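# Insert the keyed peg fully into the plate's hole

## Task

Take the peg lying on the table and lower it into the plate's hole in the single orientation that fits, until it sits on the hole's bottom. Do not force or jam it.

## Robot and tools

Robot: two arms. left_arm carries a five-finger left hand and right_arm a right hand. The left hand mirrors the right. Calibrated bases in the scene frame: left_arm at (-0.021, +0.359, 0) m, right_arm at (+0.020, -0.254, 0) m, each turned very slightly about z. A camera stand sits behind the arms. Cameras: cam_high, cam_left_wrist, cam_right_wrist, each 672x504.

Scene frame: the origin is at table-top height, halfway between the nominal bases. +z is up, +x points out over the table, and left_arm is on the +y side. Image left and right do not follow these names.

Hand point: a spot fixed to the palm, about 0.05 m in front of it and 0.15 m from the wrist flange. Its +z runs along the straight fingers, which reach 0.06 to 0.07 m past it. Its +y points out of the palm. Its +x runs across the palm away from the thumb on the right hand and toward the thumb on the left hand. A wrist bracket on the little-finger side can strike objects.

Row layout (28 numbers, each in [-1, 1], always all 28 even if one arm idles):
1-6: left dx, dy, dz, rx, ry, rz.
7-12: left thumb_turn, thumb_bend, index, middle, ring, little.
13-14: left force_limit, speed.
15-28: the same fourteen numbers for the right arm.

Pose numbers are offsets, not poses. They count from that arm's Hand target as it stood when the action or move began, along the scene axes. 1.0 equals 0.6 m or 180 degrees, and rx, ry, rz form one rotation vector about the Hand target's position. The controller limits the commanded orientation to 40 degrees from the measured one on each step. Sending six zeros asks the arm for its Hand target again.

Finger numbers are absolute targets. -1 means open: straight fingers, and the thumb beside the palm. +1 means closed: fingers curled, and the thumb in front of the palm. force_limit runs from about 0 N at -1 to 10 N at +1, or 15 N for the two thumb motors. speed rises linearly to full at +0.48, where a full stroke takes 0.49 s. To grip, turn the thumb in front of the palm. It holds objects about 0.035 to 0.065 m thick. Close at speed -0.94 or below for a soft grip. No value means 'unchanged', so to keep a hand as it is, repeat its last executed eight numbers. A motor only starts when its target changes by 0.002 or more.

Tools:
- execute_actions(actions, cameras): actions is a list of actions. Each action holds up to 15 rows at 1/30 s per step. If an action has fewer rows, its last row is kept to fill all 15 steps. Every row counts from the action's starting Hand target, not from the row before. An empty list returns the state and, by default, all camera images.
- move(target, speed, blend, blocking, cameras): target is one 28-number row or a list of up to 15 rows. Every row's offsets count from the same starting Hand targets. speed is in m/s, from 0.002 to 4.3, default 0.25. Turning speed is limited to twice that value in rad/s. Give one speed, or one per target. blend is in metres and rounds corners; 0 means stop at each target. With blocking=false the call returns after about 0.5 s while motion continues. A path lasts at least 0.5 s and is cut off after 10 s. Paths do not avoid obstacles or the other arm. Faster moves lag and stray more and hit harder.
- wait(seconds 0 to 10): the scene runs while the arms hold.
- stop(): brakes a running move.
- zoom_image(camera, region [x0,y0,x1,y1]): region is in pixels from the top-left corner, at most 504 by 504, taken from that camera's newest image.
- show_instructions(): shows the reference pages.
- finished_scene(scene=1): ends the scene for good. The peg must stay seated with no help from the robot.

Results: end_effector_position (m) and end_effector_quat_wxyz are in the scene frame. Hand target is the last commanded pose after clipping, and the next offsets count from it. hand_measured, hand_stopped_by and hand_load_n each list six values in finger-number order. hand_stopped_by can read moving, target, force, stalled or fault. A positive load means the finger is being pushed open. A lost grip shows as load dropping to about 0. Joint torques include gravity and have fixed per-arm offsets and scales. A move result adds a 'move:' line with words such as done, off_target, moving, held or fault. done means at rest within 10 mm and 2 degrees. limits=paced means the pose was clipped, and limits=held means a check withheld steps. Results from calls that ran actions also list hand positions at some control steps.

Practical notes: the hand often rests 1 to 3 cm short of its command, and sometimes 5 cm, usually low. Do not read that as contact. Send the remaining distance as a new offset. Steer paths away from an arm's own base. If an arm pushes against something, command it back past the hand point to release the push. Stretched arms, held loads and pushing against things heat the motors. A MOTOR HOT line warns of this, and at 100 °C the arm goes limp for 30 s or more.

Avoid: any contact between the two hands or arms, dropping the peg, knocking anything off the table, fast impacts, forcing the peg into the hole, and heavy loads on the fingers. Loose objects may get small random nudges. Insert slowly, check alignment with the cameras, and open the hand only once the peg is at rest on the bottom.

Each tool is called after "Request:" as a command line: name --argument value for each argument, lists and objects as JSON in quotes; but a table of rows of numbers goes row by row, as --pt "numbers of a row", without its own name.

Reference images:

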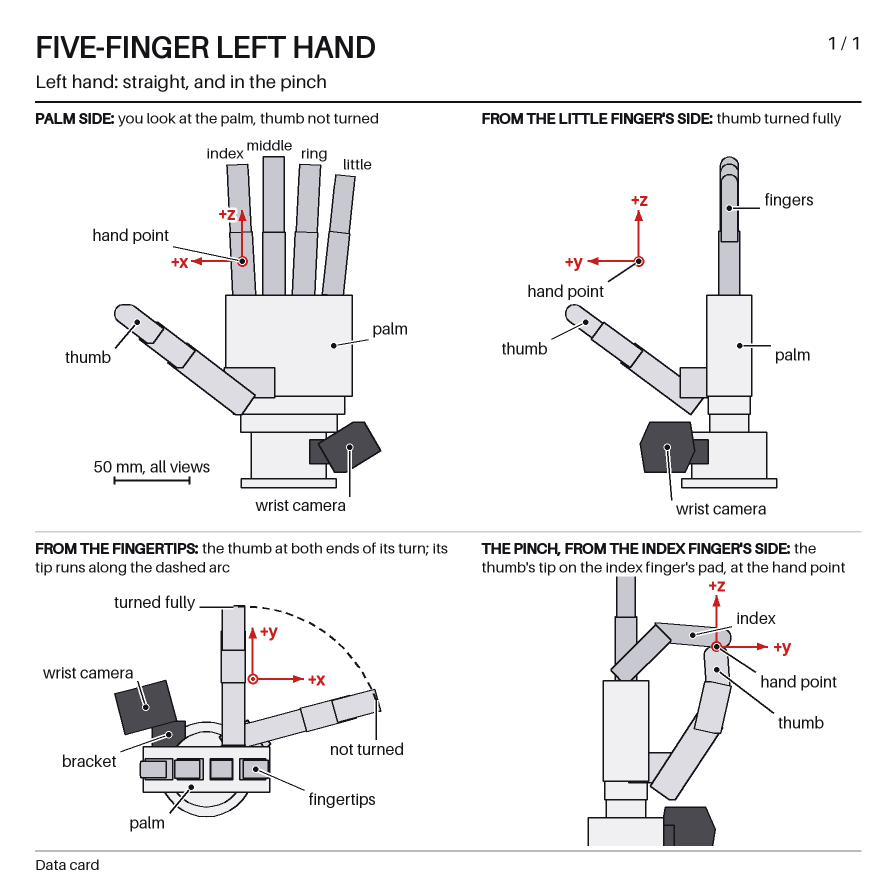

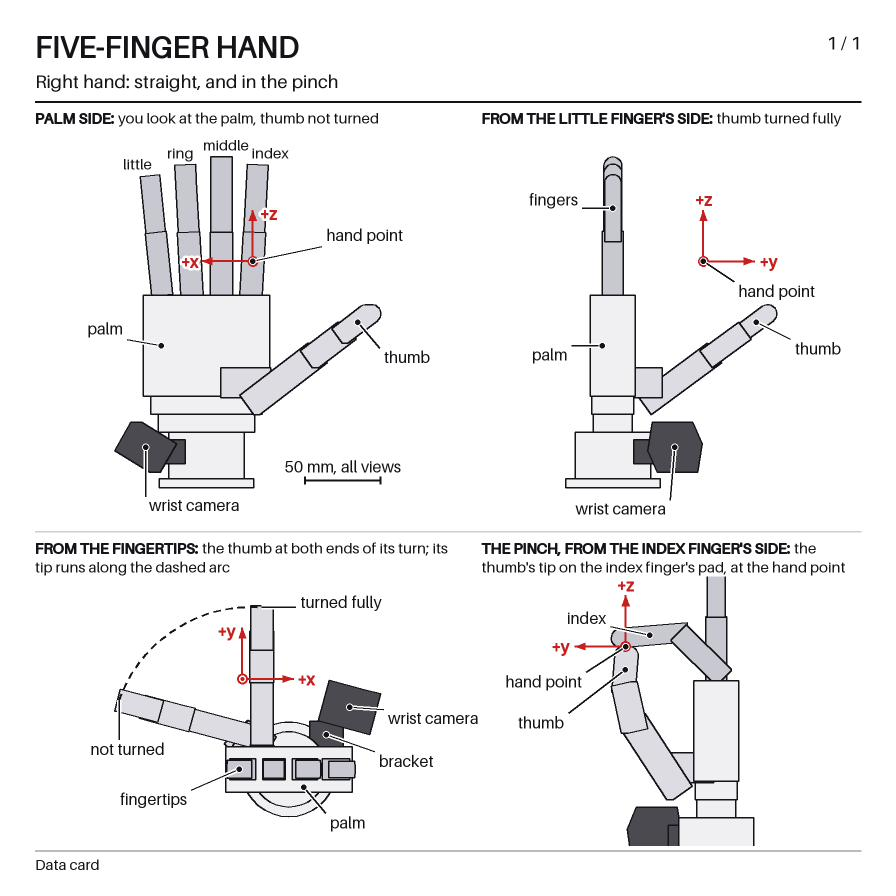

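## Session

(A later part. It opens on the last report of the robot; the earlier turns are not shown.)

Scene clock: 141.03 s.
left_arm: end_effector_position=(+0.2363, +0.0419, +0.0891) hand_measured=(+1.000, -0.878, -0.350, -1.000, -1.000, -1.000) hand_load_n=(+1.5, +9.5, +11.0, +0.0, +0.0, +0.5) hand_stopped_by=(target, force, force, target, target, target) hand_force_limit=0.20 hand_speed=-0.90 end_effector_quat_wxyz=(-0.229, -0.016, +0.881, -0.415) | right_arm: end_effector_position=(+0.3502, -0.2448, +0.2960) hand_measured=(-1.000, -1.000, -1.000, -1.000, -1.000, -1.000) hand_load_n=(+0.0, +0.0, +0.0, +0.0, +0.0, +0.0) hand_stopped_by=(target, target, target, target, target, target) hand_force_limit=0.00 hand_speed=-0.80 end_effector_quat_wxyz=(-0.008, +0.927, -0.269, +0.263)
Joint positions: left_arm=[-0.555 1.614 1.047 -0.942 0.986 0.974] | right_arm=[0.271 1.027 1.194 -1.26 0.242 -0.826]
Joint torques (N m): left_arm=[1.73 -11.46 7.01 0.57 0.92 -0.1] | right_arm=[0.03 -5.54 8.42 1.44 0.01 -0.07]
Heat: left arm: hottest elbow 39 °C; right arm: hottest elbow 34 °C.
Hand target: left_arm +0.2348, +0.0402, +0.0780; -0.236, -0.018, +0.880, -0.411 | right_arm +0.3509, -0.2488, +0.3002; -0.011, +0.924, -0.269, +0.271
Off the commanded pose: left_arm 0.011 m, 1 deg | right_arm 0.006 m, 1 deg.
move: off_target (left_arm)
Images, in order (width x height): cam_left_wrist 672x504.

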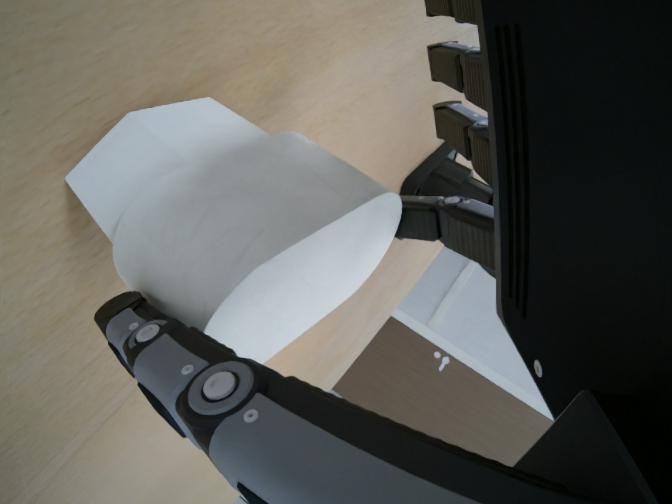

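Request:
move --target '[0,0,-0.008,0,0,0,1,-0.7,-0.1,-1,-1,-1,0.2,-0.9,0,0,0,0,0,0,-1,-1,-1,-1,-1,-1,0,-0.8]' --speed 0.03 --cameras '["cam_left_wrist","cam_high"]'

Request:
zoom_image --camera "cam_high" --region '[310, 110, 400, 200]'

Scene clock: 144.47 s.
left_arm: end_effector_position=(+0.2360, +0.0416, +0.0886) hand_measured=(+1.000, -0.878, -0.350, -1.000, -1.000, -1.000) hand_load_n=(+3.5, +10.0, +10.5, +0.0, +0.0, +0.0) hand_stopped_by=(target, force, force, target, target, target) hand_force_limit=0.20 hand_speed=-0.90 end_effector_quat_wxyz=(-0.230, -0.020, +0.880, -0.415) | right_arm: end_effector_position=(+0.3502, -0.2448, +0.2960) hand_measured=(-1.000, -1.000, -1.000, -1.000, -1.000, -1.000) hand_load_n=(+0.0, +0.0, +0.0, +0.0, +0.0, +0.0) hand_stopped_by=(target, target, target, target, target, target) hand_force_limit=0.00 hand_speed=-0.80 end_effector_quat_wxyz=(-0.008, +0.927, -0.269, +0.263)
Joint positions: left_arm=[-0.555 1.614 1.044 -0.935 0.986 0.964] | right_arm=[0.271 1.027 1.194 -1.26 0.242 -0.826]
Joint torques (N m): left_arm=[1.67 -10.87 6.78 0.8 0.89 0] | right_arm=[-0.03 -5.54 8.54 1.26 -0.07 -0.07]
Heat: left arm: hottest elbow 39 °C; right arm: hottest elbow 34 °C.
Hand target: left_arm +0.2347, +0.0403, +0.0731; -0.236, -0.018, +0.880, -0.411 | right_arm +0.3509, -0.2488, +0.3002; -0.011, +0.924, -0.269, +0.271
Off the commanded pose: left_arm 0.015 m, 1 deg | right_arm 0.006 m, 1 deg.
move: off_target (left_arm)
Images, in order (width x height): cam_high 672x504, cam_left_wrist 672x504.

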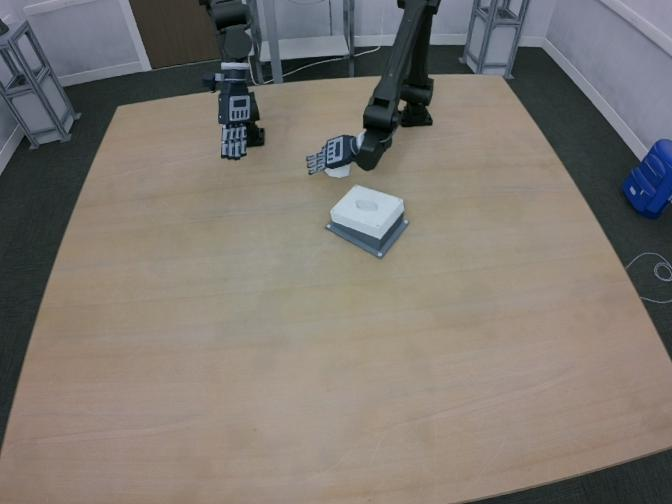

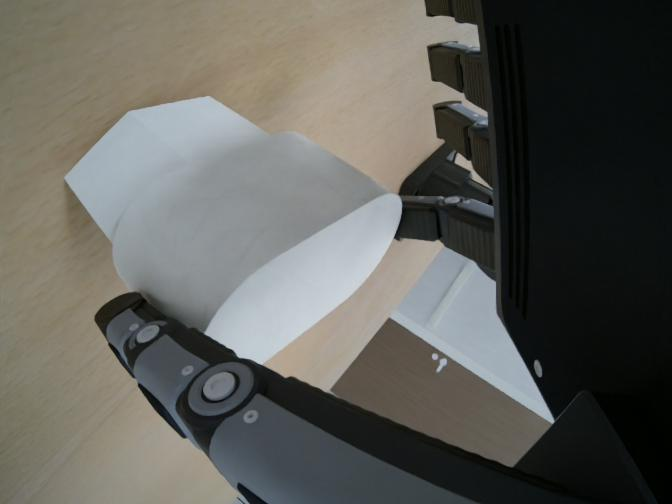

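Scaled by 5.600.

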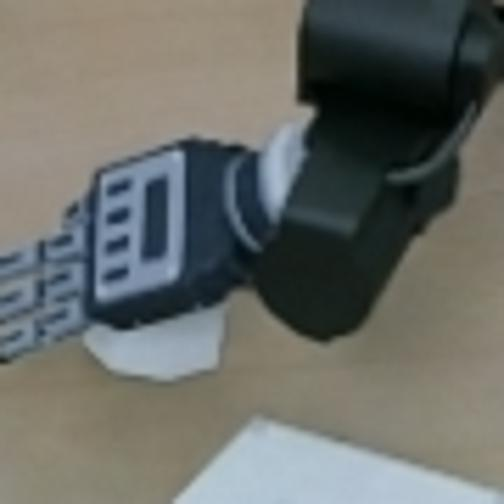

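Request:
zoom_image --camera "cam_left_wrist" --region '[50, 80, 300, 280]'

Request:
zoom_image --camera "cam_left_wrist" --region '[180, 170, 430, 400]'

Scaled by 2.016 from the camera's 672x504 image, which has a finer 960x720 frame.

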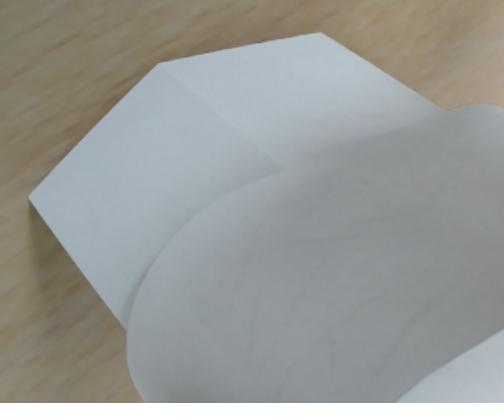

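Scaled by 2.016 from the camera's 672x504 image, which has a finer 960x720 frame.

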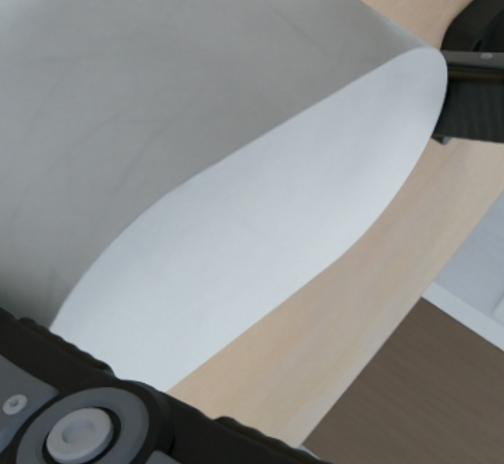

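Request:
move --target '[0,0,0.027,0.0444,0,0,1,-0.7,-0.1,-1,-1,-1,0.2,-0.9,0,0,0,0,0,0,-1,-1,-1,-1,-1,-1,0,-0.8]' --speed 0.04 --cameras '["cam_left_wrist"]'

Request:
zoom_image --camera "cam_left_wrist" --region '[50, 80, 300, 280]'

Scene clock: 150.47 s.
left_arm: end_effector_position=(+0.2277, +0.0466, +0.0866) hand_measured=(+1.000, -0.878, -0.350, -1.000, -1.000, -1.000) hand_load_n=(-1.5, +9.0, +11.5, +0.0, +0.0, +0.0) hand_stopped_by=(target, force, force, target, target, target) hand_force_limit=0.20 hand_speed=-0.90 end_effector_quat_wxyz=(-0.233, -0.031, +0.905, -0.355) | right_arm: end_effector_position=(+0.3502, -0.2448, +0.2960) hand_measured=(-1.000, -1.000, -1.000, -1.000, -1.000, -1.000) hand_load_n=(+0.0, +0.0, +0.0, +0.0, +0.0, +0.0) hand_stopped_by=(target, target, target, target, target, target) hand_force_limit=0.00 hand_speed=-0.80 end_effector_quat_wxyz=(-0.008, +0.927, -0.269, +0.263)
Joint positions: left_arm=[-0.591 1.614 1.072 -1.007 0.878 0.928] | right_arm=[0.271 1.027 1.194 -1.26 0.242 -0.826]
Joint torques (N m): left_arm=[1.55 -12.04 10.13 -0.76 0.35 -0.25] | right_arm=[-0.26 -5.83 8.55 1.44 -0.03 -0.05]
Heat: left arm: hottest elbow 38 °C; right arm: hottest elbow 34 °C.
Hand target: left_arm +0.2347, +0.0402, +0.0894; -0.234, -0.035, +0.907, -0.349 | right_arm +0.3509, -0.2488, +0.3002; -0.011, +0.924, -0.269, +0.271
Off the commanded pose: left_arm 0.010 m, 1 deg | right_arm 0.006 m, 1 deg.
move: done
Images, in order (width x height): cam_left_wrist 672x504.

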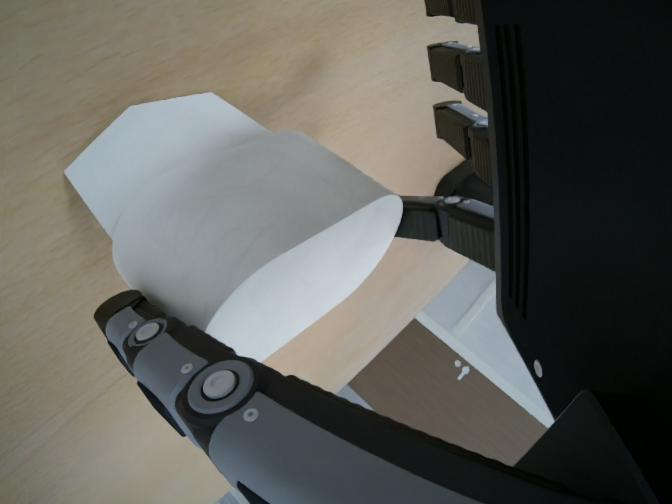

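Scaled by 2.016 from the camera's 672x504 image, which has a finer 960x720 frame.

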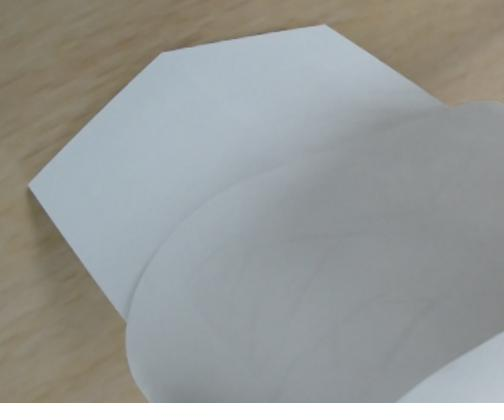

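Request:
move --target '[0,0,-0.012,0,0,0,1,-0.7,-0.1,-1,-1,-1,0.2,-0.9,0,0,0,0,0,0,-1,-1,-1,-1,-1,-1,0,-0.8]' --speed 0.03 --cameras '["cam_left_wrist"]'

Scene clock: 151.53 s.
left_arm: end_effector_position=(+0.2276, +0.0467, +0.0865) hand_measured=(+1.000, -0.878, -0.350, -1.000, -1.000, -1.000) hand_load_n=(-1.5, +9.5, +11.0, +0.0, +0.0, +0.0) hand_stopped_by=(target, force, force, target, target, target) hand_force_limit=0.20 hand_speed=-0.90 end_effector_quat_wxyz=(-0.234, -0.032, +0.905, -0.355) | right_arm: end_effector_position=(+0.3502, -0.2448, +0.2960) hand_measured=(-1.000, -1.000, -1.000, -1.000, -1.000, -1.000) hand_load_n=(+0.0, +0.0, +0.0, +0.0, +0.0, +0.0) hand_stopped_by=(target, target, target, target, target, target) hand_force_limit=0.00 hand_speed=-0.80 end_effector_quat_wxyz=(-0.008, +0.927, -0.269, +0.263)
Joint positions: left_arm=[-0.591 1.615 1.072 -1.008 0.878 0.927] | right_arm=[0.271 1.027 1.194 -1.26 0.242 -0.826]
Joint torques (N m): left_arm=[1.49 -11.28 9.44 0.01 0.32 -0.25] | right_arm=[-0.21 -5.19 8.54 1.44 -0.02 -0.06]
Heat: left arm: hottest elbow 38 °C; right arm: hottest elbow 34 °C.
Hand target: left_arm +0.2347, +0.0403, +0.0822; -0.234, -0.035, +0.907, -0.349 | right_arm +0.3509, -0.2488, +0.3002; -0.011, +0.924, -0.269, +0.271
Off the commanded pose: left_arm 0.011 m, 1 deg | right_arm 0.006 m, 1 deg.
move: off_target (left_arm)
Images, in order (width x height): cam_left_wrist 672x504.

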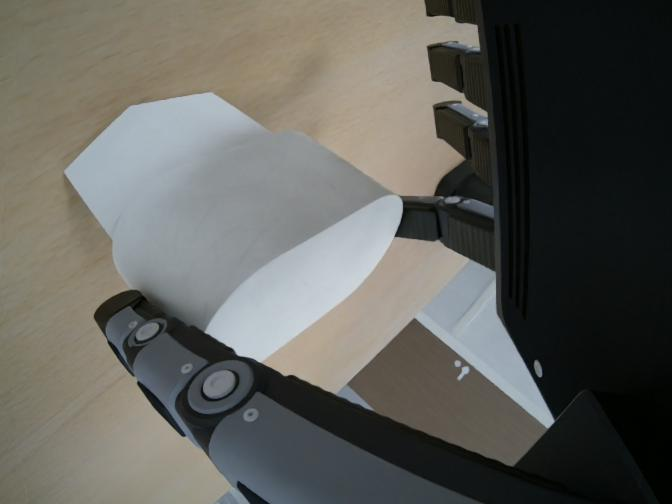

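Request:
move --target '[0,0,-0.017,0,0,0,1,-0.7,-0.1,-1,-1,-1,0.2,-0.9,0,0,0,0,0,0,-1,-1,-1,-1,-1,-1,0,-0.8]' --speed 0.03 --cameras '["cam_left_wrist"]'

Scene clock: 152.93 s.
left_arm: end_effector_position=(+0.2287, +0.0453, +0.0857) hand_measured=(+1.000, -0.878, -0.350, -1.000, -1.000, -1.000) hand_load_n=(+0.0, +10.0, +10.5, +0.0, +0.0, +0.0) hand_stopped_by=(target, force, force, target, target, target) hand_force_limit=0.20 hand_speed=-0.90 end_effector_quat_wxyz=(-0.233, -0.036, +0.904, -0.355) | right_arm: end_effector_position=(+0.3502, -0.2448, +0.2960) hand_measured=(-1.000, -1.000, -1.000, -1.000, -1.000, -1.000) hand_load_n=(+0.0, +0.0, +0.0, +0.0, +0.0, +0.0) hand_stopped_by=(target, target, target, target, target, target) hand_force_limit=0.00 hand_speed=-0.80 end_effector_quat_wxyz=(-0.008, +0.927, -0.269, +0.263)
Joint positions: left_arm=[-0.591 1.617 1.072 -0.998 0.878 0.914] | right_arm=[0.271 1.027 1.194 -1.26 0.242 -0.826]
Joint torques (N m): left_arm=[1.55 -10.34 8.51 0.58 0.31 -0.06] | right_arm=[-0.09 -6.01 8.62 1.2 -0.08 -0.06]
Heat: left arm: hottest elbow 38 °C; right arm: hottest elbow 34 °C.
Hand target: left_arm +0.2347, +0.0402, +0.0719; -0.234, -0.035, +0.907, -0.349 | right_arm +0.3509, -0.2488, +0.3002; -0.011, +0.924, -0.269, +0.271
Off the commanded pose: left_arm 0.016 m, 1 deg | right_arm 0.006 m, 1 deg.
move: off_target (left_arm)
Images, in order (width x height): cam_left_wrist 672x504.

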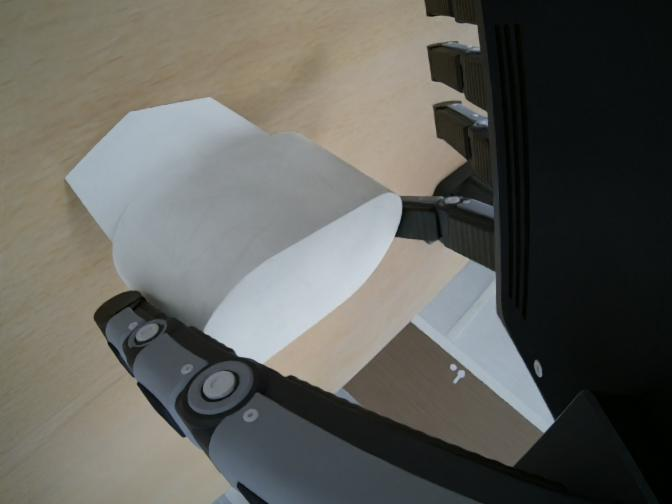

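Request:
move --target '[0,0,0.018,0,0,0,1,-1,-0.6,-1,-1,-1,0.2,-0.85,0,0,0,0,0,0,-1,-1,-1,-1,-1,-1,0,-0.8]' --speed 0.03 --cameras '["cam_left_wrist","cam_high"]'

Request:
zoom_image --camera "cam_high" --region '[310, 110, 400, 200]'

Scene clock: 154.53 s.
left_arm: end_effector_position=(+0.2287, +0.0466, +0.0789) hand_measured=(+1.000, -1.000, -0.600, -1.000, -1.000, -1.000) hand_load_n=(+0.0, +0.0, +0.0, +0.0, +0.0, +0.0) hand_stopped_by=(target, target, target, target, target, target) hand_force_limit=0.20 hand_speed=-0.85 end_effector_quat_wxyz=(-0.237, -0.040, +0.906, -0.349) | right_arm: end_effector_position=(+0.3502, -0.2448, +0.2960) hand_measured=(-1.000, -1.000, -1.000, -1.000, -1.000, -1.000) hand_load_n=(+0.0, +0.0, +0.0, +0.0, +0.0, +0.0) hand_stopped_by=(target, target, target, target, target, target) hand_force_limit=0.00 hand_speed=-0.80 end_effector_quat_wxyz=(-0.008, +0.927, -0.269, +0.263)
Joint positions: left_arm=[-0.591 1.633 1.072 -0.997 0.871 0.913] | right_arm=[0.271 1.027 1.194 -1.26 0.242 -0.826]
Joint torques (N m): left_arm=[1.55 -13.16 9.42 -0.43 0.63 -0.09] | right_arm=[-0.32 -5.3 8.46 1.36 -0.06 -0.11]
Heat: left arm: hottest elbow 38 °C; right arm: hottest elbow 34 °C.
Hand target: left_arm +0.2346, +0.0402, +0.0828; -0.234, -0.035, +0.907, -0.349 | right_arm +0.3509, -0.2488, +0.3002; -0.011, +0.924, -0.269, +0.271
Off the commanded pose: left_arm 0.009 m, 1 deg | right_arm 0.006 m, 1 deg.
move: done
Images, in order (width x height): cam_high 672x504, cam_left_wrist 672x504.

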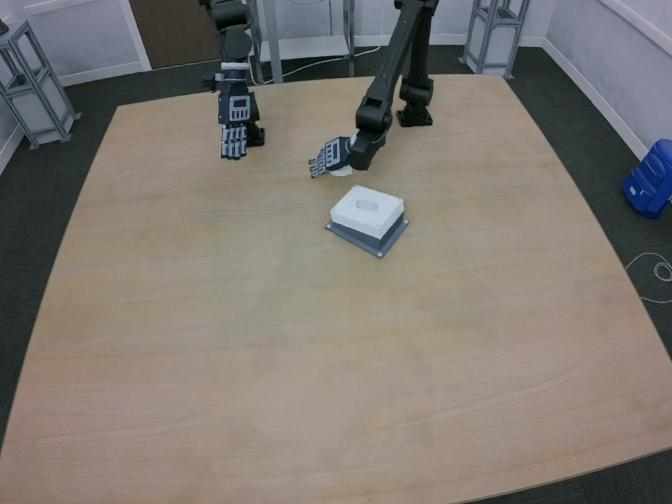

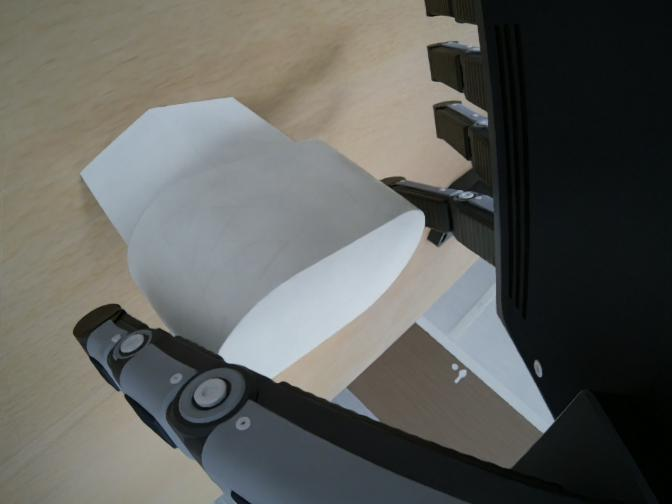

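Scaled by 5.600.

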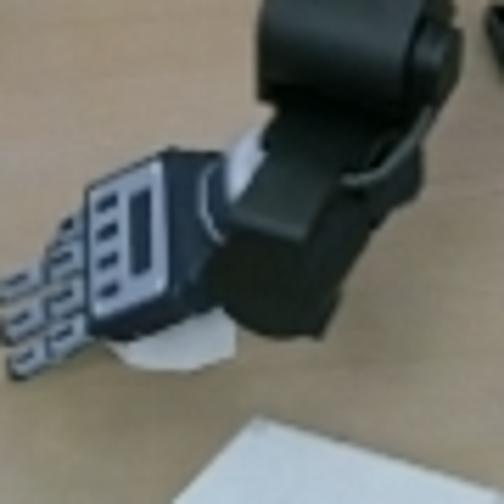

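Request:
move --target '[0,0,0.15,0,0,0,1,-1,-1,-1,-1,-1,0.2,0,0,0,0,0,0,0,-1,-1,-1,-1,-1,-1,0,-0.8]' --speed 0.12 --cameras '["cam_left_wrist","cam_high"]'

Request:
zoom_image --camera "cam_high" --region '[290, 110, 420, 270]'

Scene clock: 156.83 s.
left_arm: end_effector_position=(+0.2256, +0.0486, +0.1575) hand_measured=(+1.000, -1.000, -1.000, -1.000, -1.000, -1.000) hand_load_n=(+0.0, +0.0, +0.0, +0.0, +0.0, +0.0) hand_stopped_by=(target, target, target, target, target, target) hand_force_limit=0.20 hand_speed=0.00 end_effector_quat_wxyz=(-0.248, -0.046, +0.906, -0.341) | right_arm: end_effector_position=(+0.3502, -0.2448, +0.2960) hand_measured=(-1.000, -1.000, -1.000, -1.000, -1.000, -1.000) hand_load_n=(+0.0, +0.0, +0.0, +0.0, +0.5, +0.0) hand_stopped_by=(target, target, target, target, target, target) hand_force_limit=0.00 hand_speed=-0.80 end_effector_quat_wxyz=(-0.008, +0.927, -0.269, +0.263)
Joint positions: left_arm=[-0.591 1.548 1.192 -1.231 0.871 0.913] | right_arm=[0.271 1.027 1.194 -1.26 0.242 -0.826]
Joint torques (N m): left_arm=[1.49 -13.57 11.43 -0.59 0.64 -0.09] | right_arm=[-0.15 -5.77 8.4 1.47 -0.02 -0.1]
Heat: left arm: hottest elbow 38 °C; right arm: hottest elbow 34 °C.
Hand target: left_arm +0.2346, +0.0402, +0.1728; -0.234, -0.035, +0.907, -0.349 | right_arm +0.3509, -0.2488, +0.3002; -0.011, +0.924, -0.269, +0.271
Off the commanded pose: left_arm 0.020 m, 2 deg | right_arm 0.006 m, 1 deg.
move: off_target (left_arm)
Images, in order (width x height): cam_high 672x504, cam_left_wrist 672x504.

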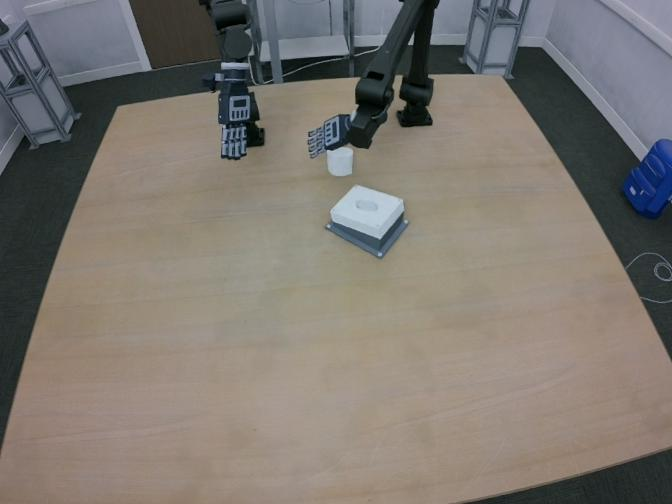

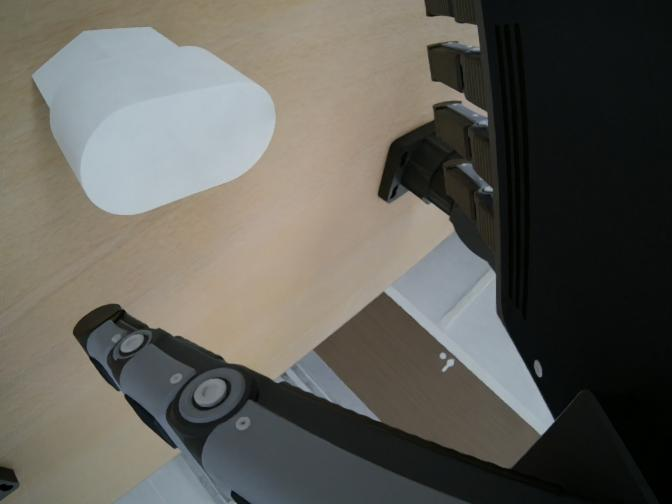

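Scaled by 3.150.

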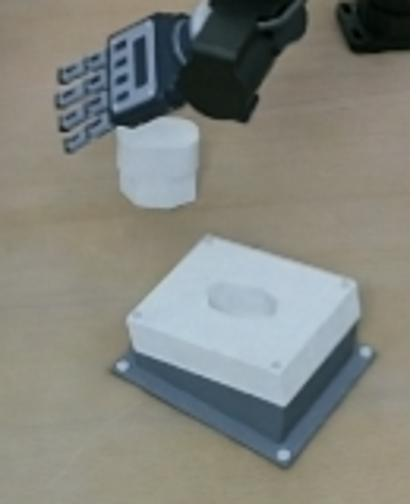

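Request:
move --target '[0.003,0.011,0.0,0.0484,-0.1719,0.5024,1,-1,-1,-1,-1,-1,0.2,0,0,0,0,0,0,0,-1,-1,-1,-1,-1,-1,0,-0.8]' --speed 0.3 --cameras '["cam_left_wrist","cam_high"]'

Scene clock: 165.33 s.
left_arm: end_effector_position=(+0.2347, +0.0569, +0.1627) hand_measured=(+1.000, -1.000, -1.000, -1.000, -1.000, -1.000) hand_load_n=(-0.5, +0.0, +0.0, +0.0, +0.0, +0.0) hand_stopped_by=(target, target, target, target, target, target) hand_force_limit=0.20 hand_speed=0.00 end_effector_quat_wxyz=(+0.310, -0.587, +0.666, -0.338) | right_arm: end_effector_position=(+0.3502, -0.2448, +0.2960) hand_measured=(-1.000, -1.000, -1.000, -1.000, -1.000, -1.000) hand_load_n=(+0.0, +0.0, +0.0, -0.5, +0.0, +0.0) hand_stopped_by=(target, target, target, target, target, target) hand_force_limit=0.00 hand_speed=-0.80 end_effector_quat_wxyz=(-0.008, +0.927, -0.269, +0.263)
Joint positions: left_arm=[-1.113 1.017 0.737 -0.625 -0.744 -0.691] | right_arm=[0.271 1.027 1.194 -1.26 0.242 -0.826]
Joint torques (N m): left_arm=[1.44 -5.42 11.71 0.25 -0.58 -0.24] | right_arm=[-0.5 -5.66 8.61 1.43 -0.05 -0.06]
Heat: left arm: hottest elbow 39 °C; right arm: hottest elbow 34 °C.
Hand target: left_arm +0.2365, +0.0469, +0.1727; +0.307, -0.590, +0.662, -0.345 | right_arm +0.3509, -0.2488, +0.3002; -0.011, +0.924, -0.269, +0.271
Off the commanded pose: left_arm 0.014 m, 1 deg | right_arm 0.006 m, 1 deg.
move: off_target (left_arm)
Images, in order (width x height): cam_high 672x504, cam_left_wrist 672x504.

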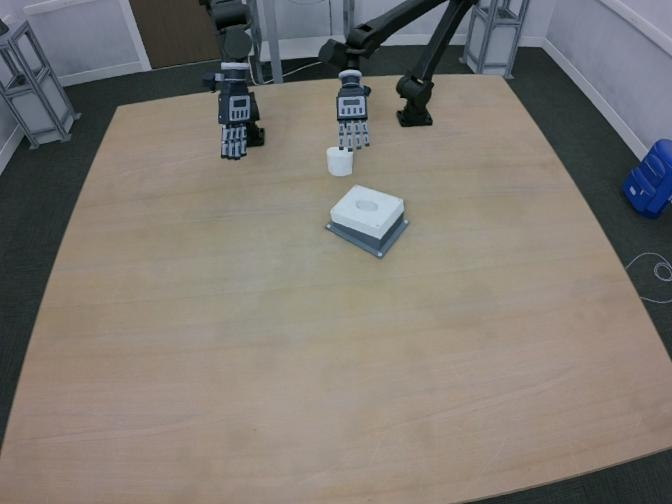

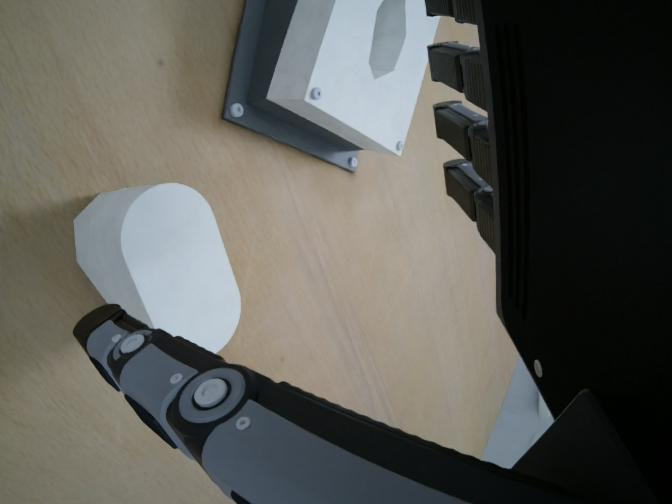

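Request:
zoom_image --camera "cam_left_wrist" --region '[50, 150, 300, 400]'

Request:
zoom_image --camera "cam_left_wrist" --region '[200, 0, 500, 200]'

Scaled by 2.016 from the camera's 672x504 image, which has a finer 960x720 frame.

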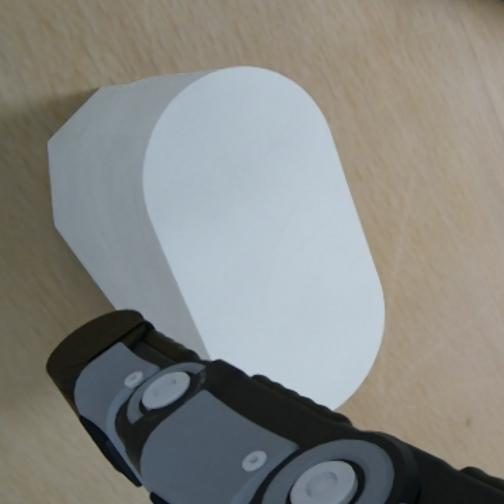

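Scaled by 1.680 from the camera's 672x504 image, which has a finer 960x720 frame.

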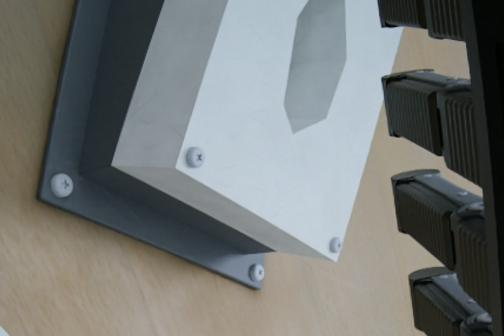

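Request:
move --target '[0.0108,-0.045,-0.08,0,0,-0.014,1,-1,-1,-1,-1,-1,0.2,0,0,0,0,0,0,0,-1,-1,-1,-1,-1,-1,0,-0.8]' --speed 0.12 --cameras '["cam_left_wrist"]'

Scene clock: 170.30 s.
left_arm: end_effector_position=(+0.2444, +0.0245, +0.1279) hand_measured=(+1.000, -1.000, -1.000, -1.000, -1.000, -1.000) hand_load_n=(+0.0, +0.0, +0.0, +0.0, +0.0, +0.0) hand_stopped_by=(target, target, target, target, target, target) hand_force_limit=0.20 hand_speed=0.00 end_effector_quat_wxyz=(+0.300, -0.583, +0.668, -0.350) | right_arm: end_effector_position=(+0.3502, -0.2448, +0.2960) hand_measured=(-1.000, -1.000, -1.000, -1.000, -1.000, -1.000) hand_load_n=(+0.0, +0.0, +0.0, +0.0, +0.0, +0.0) hand_stopped_by=(target, target, target, target, target, target) hand_force_limit=0.00 hand_speed=-0.80 end_effector_quat_wxyz=(-0.008, +0.927, -0.269, +0.263)
Joint positions: left_arm=[-1.122 1.141 0.715 -0.453 -0.729 -0.685] | right_arm=[0.271 1.027 1.194 -1.26 0.242 -0.826]
Joint torques (N m): left_arm=[1.49 -6.77 8.88 1.36 -0.26 0.11] | right_arm=[-0.15 -5.42 8.28 1.36 -0.03 -0.02]
Heat: left arm: hottest elbow 39 °C; right arm: hottest elbow 34 °C.
Hand target: left_arm +0.2430, +0.0198, +0.1248; +0.299, -0.576, +0.675, -0.351 | right_arm +0.3509, -0.2488, +0.3002; -0.011, +0.924, -0.269, +0.271
Off the commanded pose: left_arm 0.006 m, 1 deg | right_arm 0.006 m, 1 deg.
move: done
Images, in order (width x height): cam_left_wrist 672x504.

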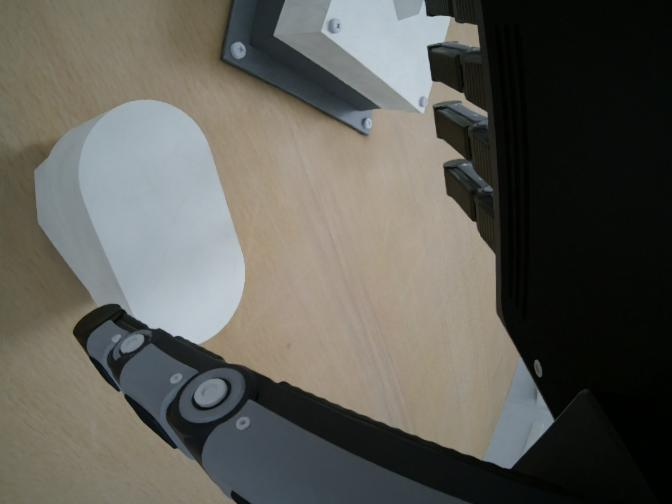

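Request:
move --target '[-0.0088,0.0095,-0.045,0,0,-0.011,1,-1,-1,-1,-1,-1,0.2,0,0,0,0,0,0,0,-1,-1,-1,-1,-1,-1,0,-0.8]' --speed 0.08 --cameras '["cam_left_wrist"]'

Scene clock: 173.90 s.
left_arm: end_effector_position=(+0.2384, +0.0278, +0.1032) hand_measured=(+1.000, -1.000, -1.000, -1.000, -1.000, -1.000) hand_load_n=(+0.0, +0.0, +0.0, +0.0, -0.5, +0.0) hand_stopped_by=(target, target, target, target, target, target) hand_force_limit=0.20 hand_speed=0.00 end_effector_quat_wxyz=(+0.293, -0.571, +0.678, -0.358) | right_arm: end_effector_position=(+0.3502, -0.2448, +0.2960) hand_measured=(-1.000, -1.000, -1.000, -1.000, -1.000, -1.000) hand_load_n=(+0.0, +0.0, +0.0, +0.0, +0.0, -0.5) hand_stopped_by=(target, target, target, target, target, target) hand_force_limit=0.00 hand_speed=-0.80 end_effector_quat_wxyz=(-0.008, +0.927, -0.269, +0.263)
Joint positions: left_arm=[-1.122 1.147 0.642 -0.342 -0.704 -0.647] | right_arm=[0.271 1.027 1.194 -1.26 0.242 -0.826]
Joint torques (N m): left_arm=[1.79 -6.3 8.42 1.29 -0.23 0.08] | right_arm=[-0.09 -6.07 8.53 1.36 -0.03 -0.02]
Heat: left arm: hottest elbow 39 °C; right arm: hottest elbow 34 °C.
Hand target: left_arm +0.2377, +0.0254, +0.0979; +0.293, -0.564, +0.685, -0.357 | right_arm +0.3509, -0.2488, +0.3002; -0.011, +0.924, -0.269, +0.271
Off the commanded pose: left_arm 0.006 m, 1 deg | right_arm 0.006 m, 1 deg.
move: done
Images, in order (width x height): cam_left_wrist 672x504.

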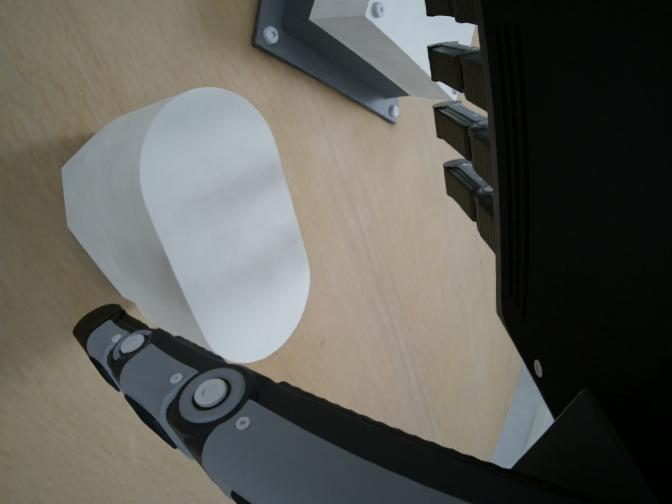

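Request:
move --target '[0.0015,0.004,-0.029,0,0,0,1,-1,-1,-1,-1,-1,0.2,0,0,0,0,0,0,0,-1,-1,-1,-1,-1,-1,0,-0.8]' --speed 0.06 --cameras '["cam_left_wrist"]'

Scene clock: 176.37 s.
left_arm: end_effector_position=(+0.2374, +0.0284, +0.0856) hand_measured=(+1.000, -1.000, -1.000, -1.000, -1.000, -1.000) hand_load_n=(+0.0, +0.0, -0.5, +0.0, +0.0, +0.0) hand_stopped_by=(target, target, target, target, target, target) hand_force_limit=0.20 hand_speed=0.00 end_effector_quat_wxyz=(+0.292, -0.568, +0.680, -0.359) | right_arm: end_effector_position=(+0.3502, -0.2448, +0.2960) hand_measured=(-1.000, -1.000, -1.000, -1.000, -1.000, -1.000) hand_load_n=(+0.0, +0.0, +0.0, +0.0, +0.0, +0.0) hand_stopped_by=(target, target, target, target, target, target) hand_force_limit=0.00 hand_speed=-0.80 end_effector_quat_wxyz=(-0.008, +0.927, -0.269, +0.263)
Joint positions: left_arm=[-1.122 1.174 0.608 -0.277 -0.699 -0.64] | right_arm=[0.271 1.027 1.194 -1.26 0.242 -0.826]
Joint torques (N m): left_arm=[2.26 -6.53 8.17 1.26 -0.23 0.11] | right_arm=[-0.32 -6.12 8.46 1.35 -0.06 -0.07]
Heat: left arm: hottest elbow 39 °C; right arm: hottest elbow 34 °C.
Hand target: left_arm +0.2386, +0.0278, +0.0804; +0.293, -0.564, +0.685, -0.357 | right_arm +0.3509, -0.2488, +0.3002; -0.011, +0.924, -0.269, +0.271
Off the commanded pose: left_arm 0.005 m, 1 deg | right_arm 0.006 m, 1 deg.
move: done
Images, in order (width x height): cam_left_wrist 672x504.

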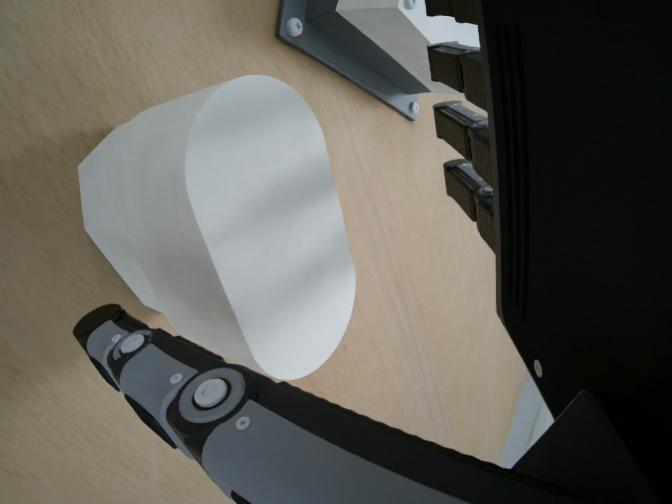

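Request:
move --target '[0,0,0,0,0,0,1,-0.6,-0.25,-0.25,-1,-1,-0.8,-0.9,0,0,0,0,0,0,-1,-1,-1,-1,-1,-1,0,-0.8]' --cameras '["cam_left_wrist"]'

Scene clock: 180.17 s.
left_arm: end_effector_position=(+0.2371, +0.0282, +0.0855) hand_measured=(+1.000, -0.600, -0.250, -0.250, -1.000, -1.000) hand_load_n=(+0.5, +0.5, +0.0, +0.0, -0.5, +0.0) hand_stopped_by=(target, target, target, target, target, target) hand_force_limit=-0.80 hand_speed=-0.90 end_effector_quat_wxyz=(+0.291, -0.568, +0.681, -0.359) | right_arm: end_effector_position=(+0.3502, -0.2448, +0.2960) hand_measured=(-1.000, -1.000, -1.000, -1.000, -1.000, -1.000) hand_load_n=(+0.0, +0.0, +0.0, +0.0, +0.0, +0.0) hand_stopped_by=(target, target, target, target, target, target) hand_force_limit=0.00 hand_speed=-0.80 end_effector_quat_wxyz=(-0.008, +0.927, -0.269, +0.263)
Joint positions: left_arm=[-1.122 1.174 0.608 -0.277 -0.697 -0.639] | right_arm=[0.271 1.027 1.194 -1.26 0.242 -0.826]
Joint torques (N m): left_arm=[2.26 -6.48 8.16 1.36 -0.31 0.11] | right_arm=[-0.03 -4.95 8.44 1.37 -0.03 -0.04]
Heat: left arm: hottest elbow 39 °C; right arm: hottest elbow 35 °C.
Hand target: left_arm +0.2386, +0.0279, +0.0804; +0.293, -0.564, +0.685, -0.357 | right_arm +0.3509, -0.2488, +0.3002; -0.011, +0.924, -0.269, +0.271
Off the commanded pose: left_arm 0.005 m, 1 deg | right_arm 0.006 m, 1 deg.
move: done
Images, in order (width x height): cam_left_wrist 672x504.

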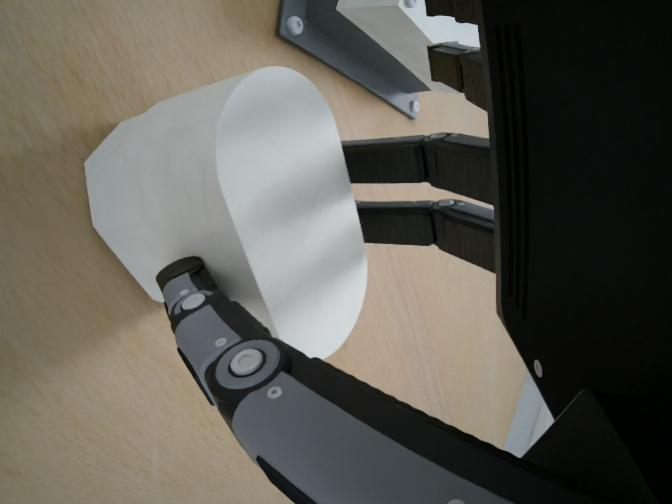

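Request:
move --target '[0.0148,-0.0026,0,0,0,0,1,-0.88,-0.25,-0.25,-1,-1,-0.8,-0.85,0,0,0,0,0,0,-1,-1,-1,-1,-1,-1,0,-0.8]' --speed 0.04 --cameras '["cam_left_wrist"]'

Scene clock: 182.57 s.
left_arm: end_effector_position=(+0.2424, +0.0291, +0.0812) hand_measured=(+1.000, -0.880, -0.250, -0.250, -1.000, -1.000) hand_load_n=(+0.0, +0.0, +0.0, +0.0, +0.0, +0.0) hand_stopped_by=(target, target, target, target, target, target) hand_force_limit=-0.80 hand_speed=-0.85 end_effector_quat_wxyz=(+0.292, -0.566, +0.684, -0.356) | right_arm: end_effector_position=(+0.3502, -0.2448, +0.2960) hand_measured=(-1.000, -1.000, -1.000, -1.000, -1.000, -1.000) hand_load_n=(+0.0, +0.0, +0.0, +0.0, +0.0, +0.0) hand_stopped_by=(target, target, target, target, target, target) hand_force_limit=0.00 hand_speed=-0.80 end_effector_quat_wxyz=(-0.008, +0.927, -0.269, +0.263)
Joint positions: left_arm=[-1.105 1.19 0.608 -0.257 -0.684 -0.618] | right_arm=[0.271 1.027 1.194 -1.26 0.242 -0.826]
Joint torques (N m): left_arm=[2.61 -6.53 8.85 1.36 -0.22 0.11] | right_arm=[-0.62 -5.89 8.31 1.35 -0.04 -0.08]
Heat: left arm: hottest elbow 39 °C; right arm: hottest elbow 35 °C.
Hand target: left_arm +0.2475, +0.0264, +0.0804; +0.293, -0.564, +0.685, -0.357 | right_arm +0.3509, -0.2488, +0.3002; -0.011, +0.924, -0.269, +0.271
Off the commanded pose: left_arm 0.006 m, 0 deg | right_arm 0.006 m, 1 deg.
move: done
Images, in order (width x height): cam_left_wrist 672x504.

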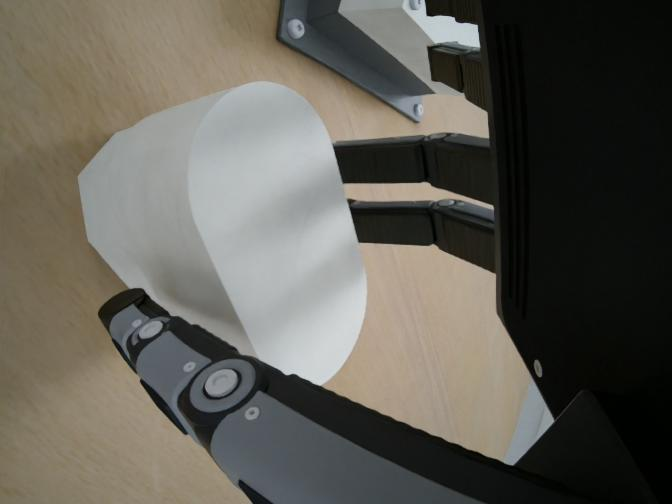

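Request:
move --target '[0,0,0,0,0,0,1,-0.75,0.3,0.3,-1,-1,-0.5,-0.88,0,0,0,0,0,0,-1,-1,-1,-1,-1,-1,0,-0.8]' --speed 0.04 --cameras '["cam_left_wrist"]'

Scene clock: 184.23 s.
left_arm: end_effector_position=(+0.2424, +0.0289, +0.0813) hand_measured=(+1.000, -0.756, +0.028, +0.004, -1.000, -1.000) hand_load_n=(-0.5, +6.5, +3.0, +4.0, +0.0, -0.5) hand_stopped_by=(target, force, force, force, target, target) hand_force_limit=-0.50 hand_speed=-0.88 end_effector_quat_wxyz=(+0.291, -0.566, +0.684, -0.356) | right_arm: end_effector_position=(+0.3502, -0.2448, +0.2960) hand_measured=(-1.000, -1.000, -1.000, -1.000, -1.000, -1.000) hand_load_n=(+0.0, +0.0, +0.0, +0.0, +0.0, +0.0) hand_stopped_by=(target, target, target, target, target, target) hand_force_limit=0.00 hand_speed=-0.80 end_effector_quat_wxyz=(-0.008, +0.927, -0.269, +0.263)
Joint positions: left_arm=[-1.105 1.19 0.608 -0.256 -0.684 -0.618] | right_arm=[0.271 1.027 1.194 -1.26 0.242 -0.826]
Joint torques (N m): left_arm=[2.61 -6.53 8.84 1.33 -0.24 0.11] | right_arm=[0.03 -5.83 8.54 1.37 -0.04 -0.06]
Heat: left arm: hottest elbow 39 °C; right arm: hottest elbow 35 °C.
Hand target: left_arm +0.2475, +0.0263, +0.0805; +0.293, -0.564, +0.685, -0.357 | right_arm +0.3509, -0.2488, +0.3002; -0.011, +0.924, -0.269, +0.271
Off the commanded pose: left_arm 0.006 m, 0 deg | right_arm 0.006 m, 1 deg.
move: done
Images, in order (width x height): cam_left_wrist 672x504.

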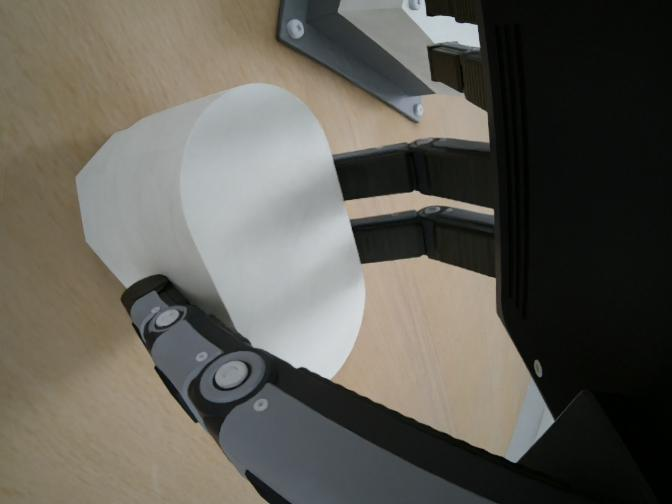

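Request:
move --target '[0,0,0,0,0,0,1,-0.6,0.5,0.5,-1,-1,0.1,-0.9,0,0,0,0,0,0,-1,-1,-1,-1,-1,-1,0,-0.8]' --speed 0.04 --cameras '["cam_left_wrist"]'

Scene clock: 185.40 s.
left_arm: end_effector_position=(+0.2424, +0.0289, +0.0812) hand_measured=(+1.000, -0.756, +0.042, +0.010, -1.000, -1.000) hand_load_n=(-1.5, +9.5, +7.0, +4.0, +0.0, +0.0) hand_stopped_by=(target, force, force, force, target, target) hand_force_limit=0.10 hand_speed=-0.90 end_effector_quat_wxyz=(+0.292, -0.566, +0.684, -0.356) | right_arm: end_effector_position=(+0.3502, -0.2448, +0.2960) hand_measured=(-1.000, -1.000, -1.000, -1.000, -1.000, -1.000) hand_load_n=(+0.5, +0.0, +0.0, +0.0, +0.0, +0.0) hand_stopped_by=(target, target, target, target, target, target) hand_force_limit=0.00 hand_speed=-0.80 end_effector_quat_wxyz=(-0.008, +0.927, -0.269, +0.263)
Joint positions: left_arm=[-1.105 1.19 0.608 -0.256 -0.684 -0.617] | right_arm=[0.271 1.027 1.194 -1.26 0.242 -0.826]
Joint torques (N m): left_arm=[2.61 -6.53 8.83 1.35 -0.24 0.1] | right_arm=[-0.09 -5.83 8.65 1.32 -0.04 -0.07]
Heat: left arm: hottest elbow 39 °C; right arm: hottest elbow 35 °C.
Hand target: left_arm +0.2475, +0.0263, +0.0805; +0.293, -0.564, +0.685, -0.357 | right_arm +0.3509, -0.2488, +0.3002; -0.011, +0.924, -0.269, +0.271
Off the commanded pose: left_arm 0.006 m, 0 deg | right_arm 0.006 m, 1 deg.
move: done
Images, in order (width x height): cam_left_wrist 672x504.

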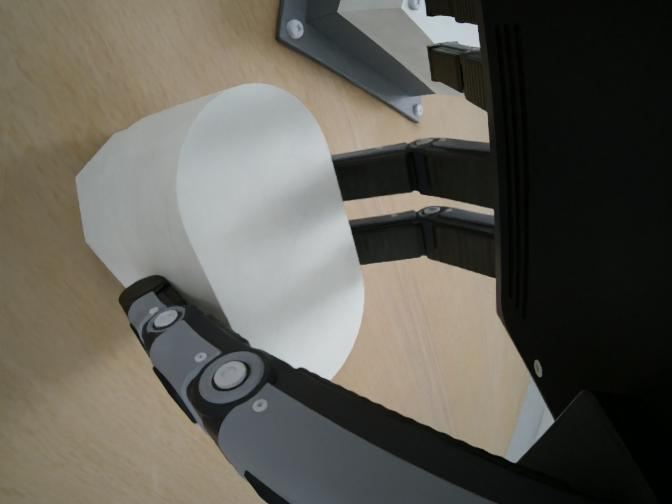

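Request:
move --target '[0,0,0.1,0,0,0,1,-0.6,0.5,0.55,-1,-1,0.25,-0.9,0,0,0,0,0,0,-1,-1,-1,-1,-1,-1,0,-0.8]' --speed 0.06 --cameras '["cam_left_wrist"]'

Scene clock: 187.53 s.
left_arm: end_effector_position=(+0.2349, +0.0424, +0.1073) hand_measured=(+1.000, -0.758, +0.042, +0.016, -1.000, -1.000) hand_load_n=(-0.5, +10.5, +5.5, +6.5, +0.0, +0.0) hand_stopped_by=(target, force, force, force, target, target) hand_force_limit=0.25 hand_speed=-0.90 end_effector_quat_wxyz=(+0.296, -0.562, +0.698, -0.331) | right_arm: end_effector_position=(+0.3502, -0.2448, +0.2960) hand_measured=(-1.000, -1.000, -1.000, -1.000, -1.000, -1.000) hand_load_n=(+0.0, +0.0, +0.0, +0.0, +0.0, +0.0) hand_stopped_by=(target, target, target, target, target, target) hand_force_limit=0.00 hand_speed=-0.80 end_effector_quat_wxyz=(-0.008, +0.927, -0.269, +0.263)
Joint positions: left_arm=[-1.105 1.119 0.66 -0.436 -0.682 -0.615] | right_arm=[0.271 1.027 1.194 -1.26 0.242 -0.826]
Joint torques (N m): left_arm=[2.61 -8.47 13.15 0.49 -0.36 0.09] | right_arm=[0.03 -5.42 8.5 1.46 -0.04 -0.11]
Heat: left arm: hottest elbow 39 °C; right arm: hottest elbow 35 °C.
Hand target: left_arm +0.2475, +0.0263, +0.1404; +0.293, -0.564, +0.685, -0.357 | right_arm +0.3509, -0.2488, +0.3002; -0.011, +0.924, -0.269, +0.271
Off the commanded pose: left_arm 0.039 m, 3 deg | right_arm 0.006 m, 1 deg.
move: off_target (left_arm)
Images, in order (width x height): cam_left_wrist 672x504.

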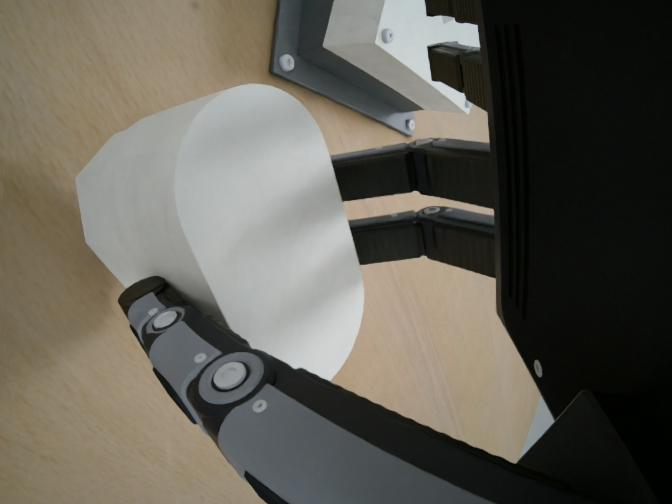

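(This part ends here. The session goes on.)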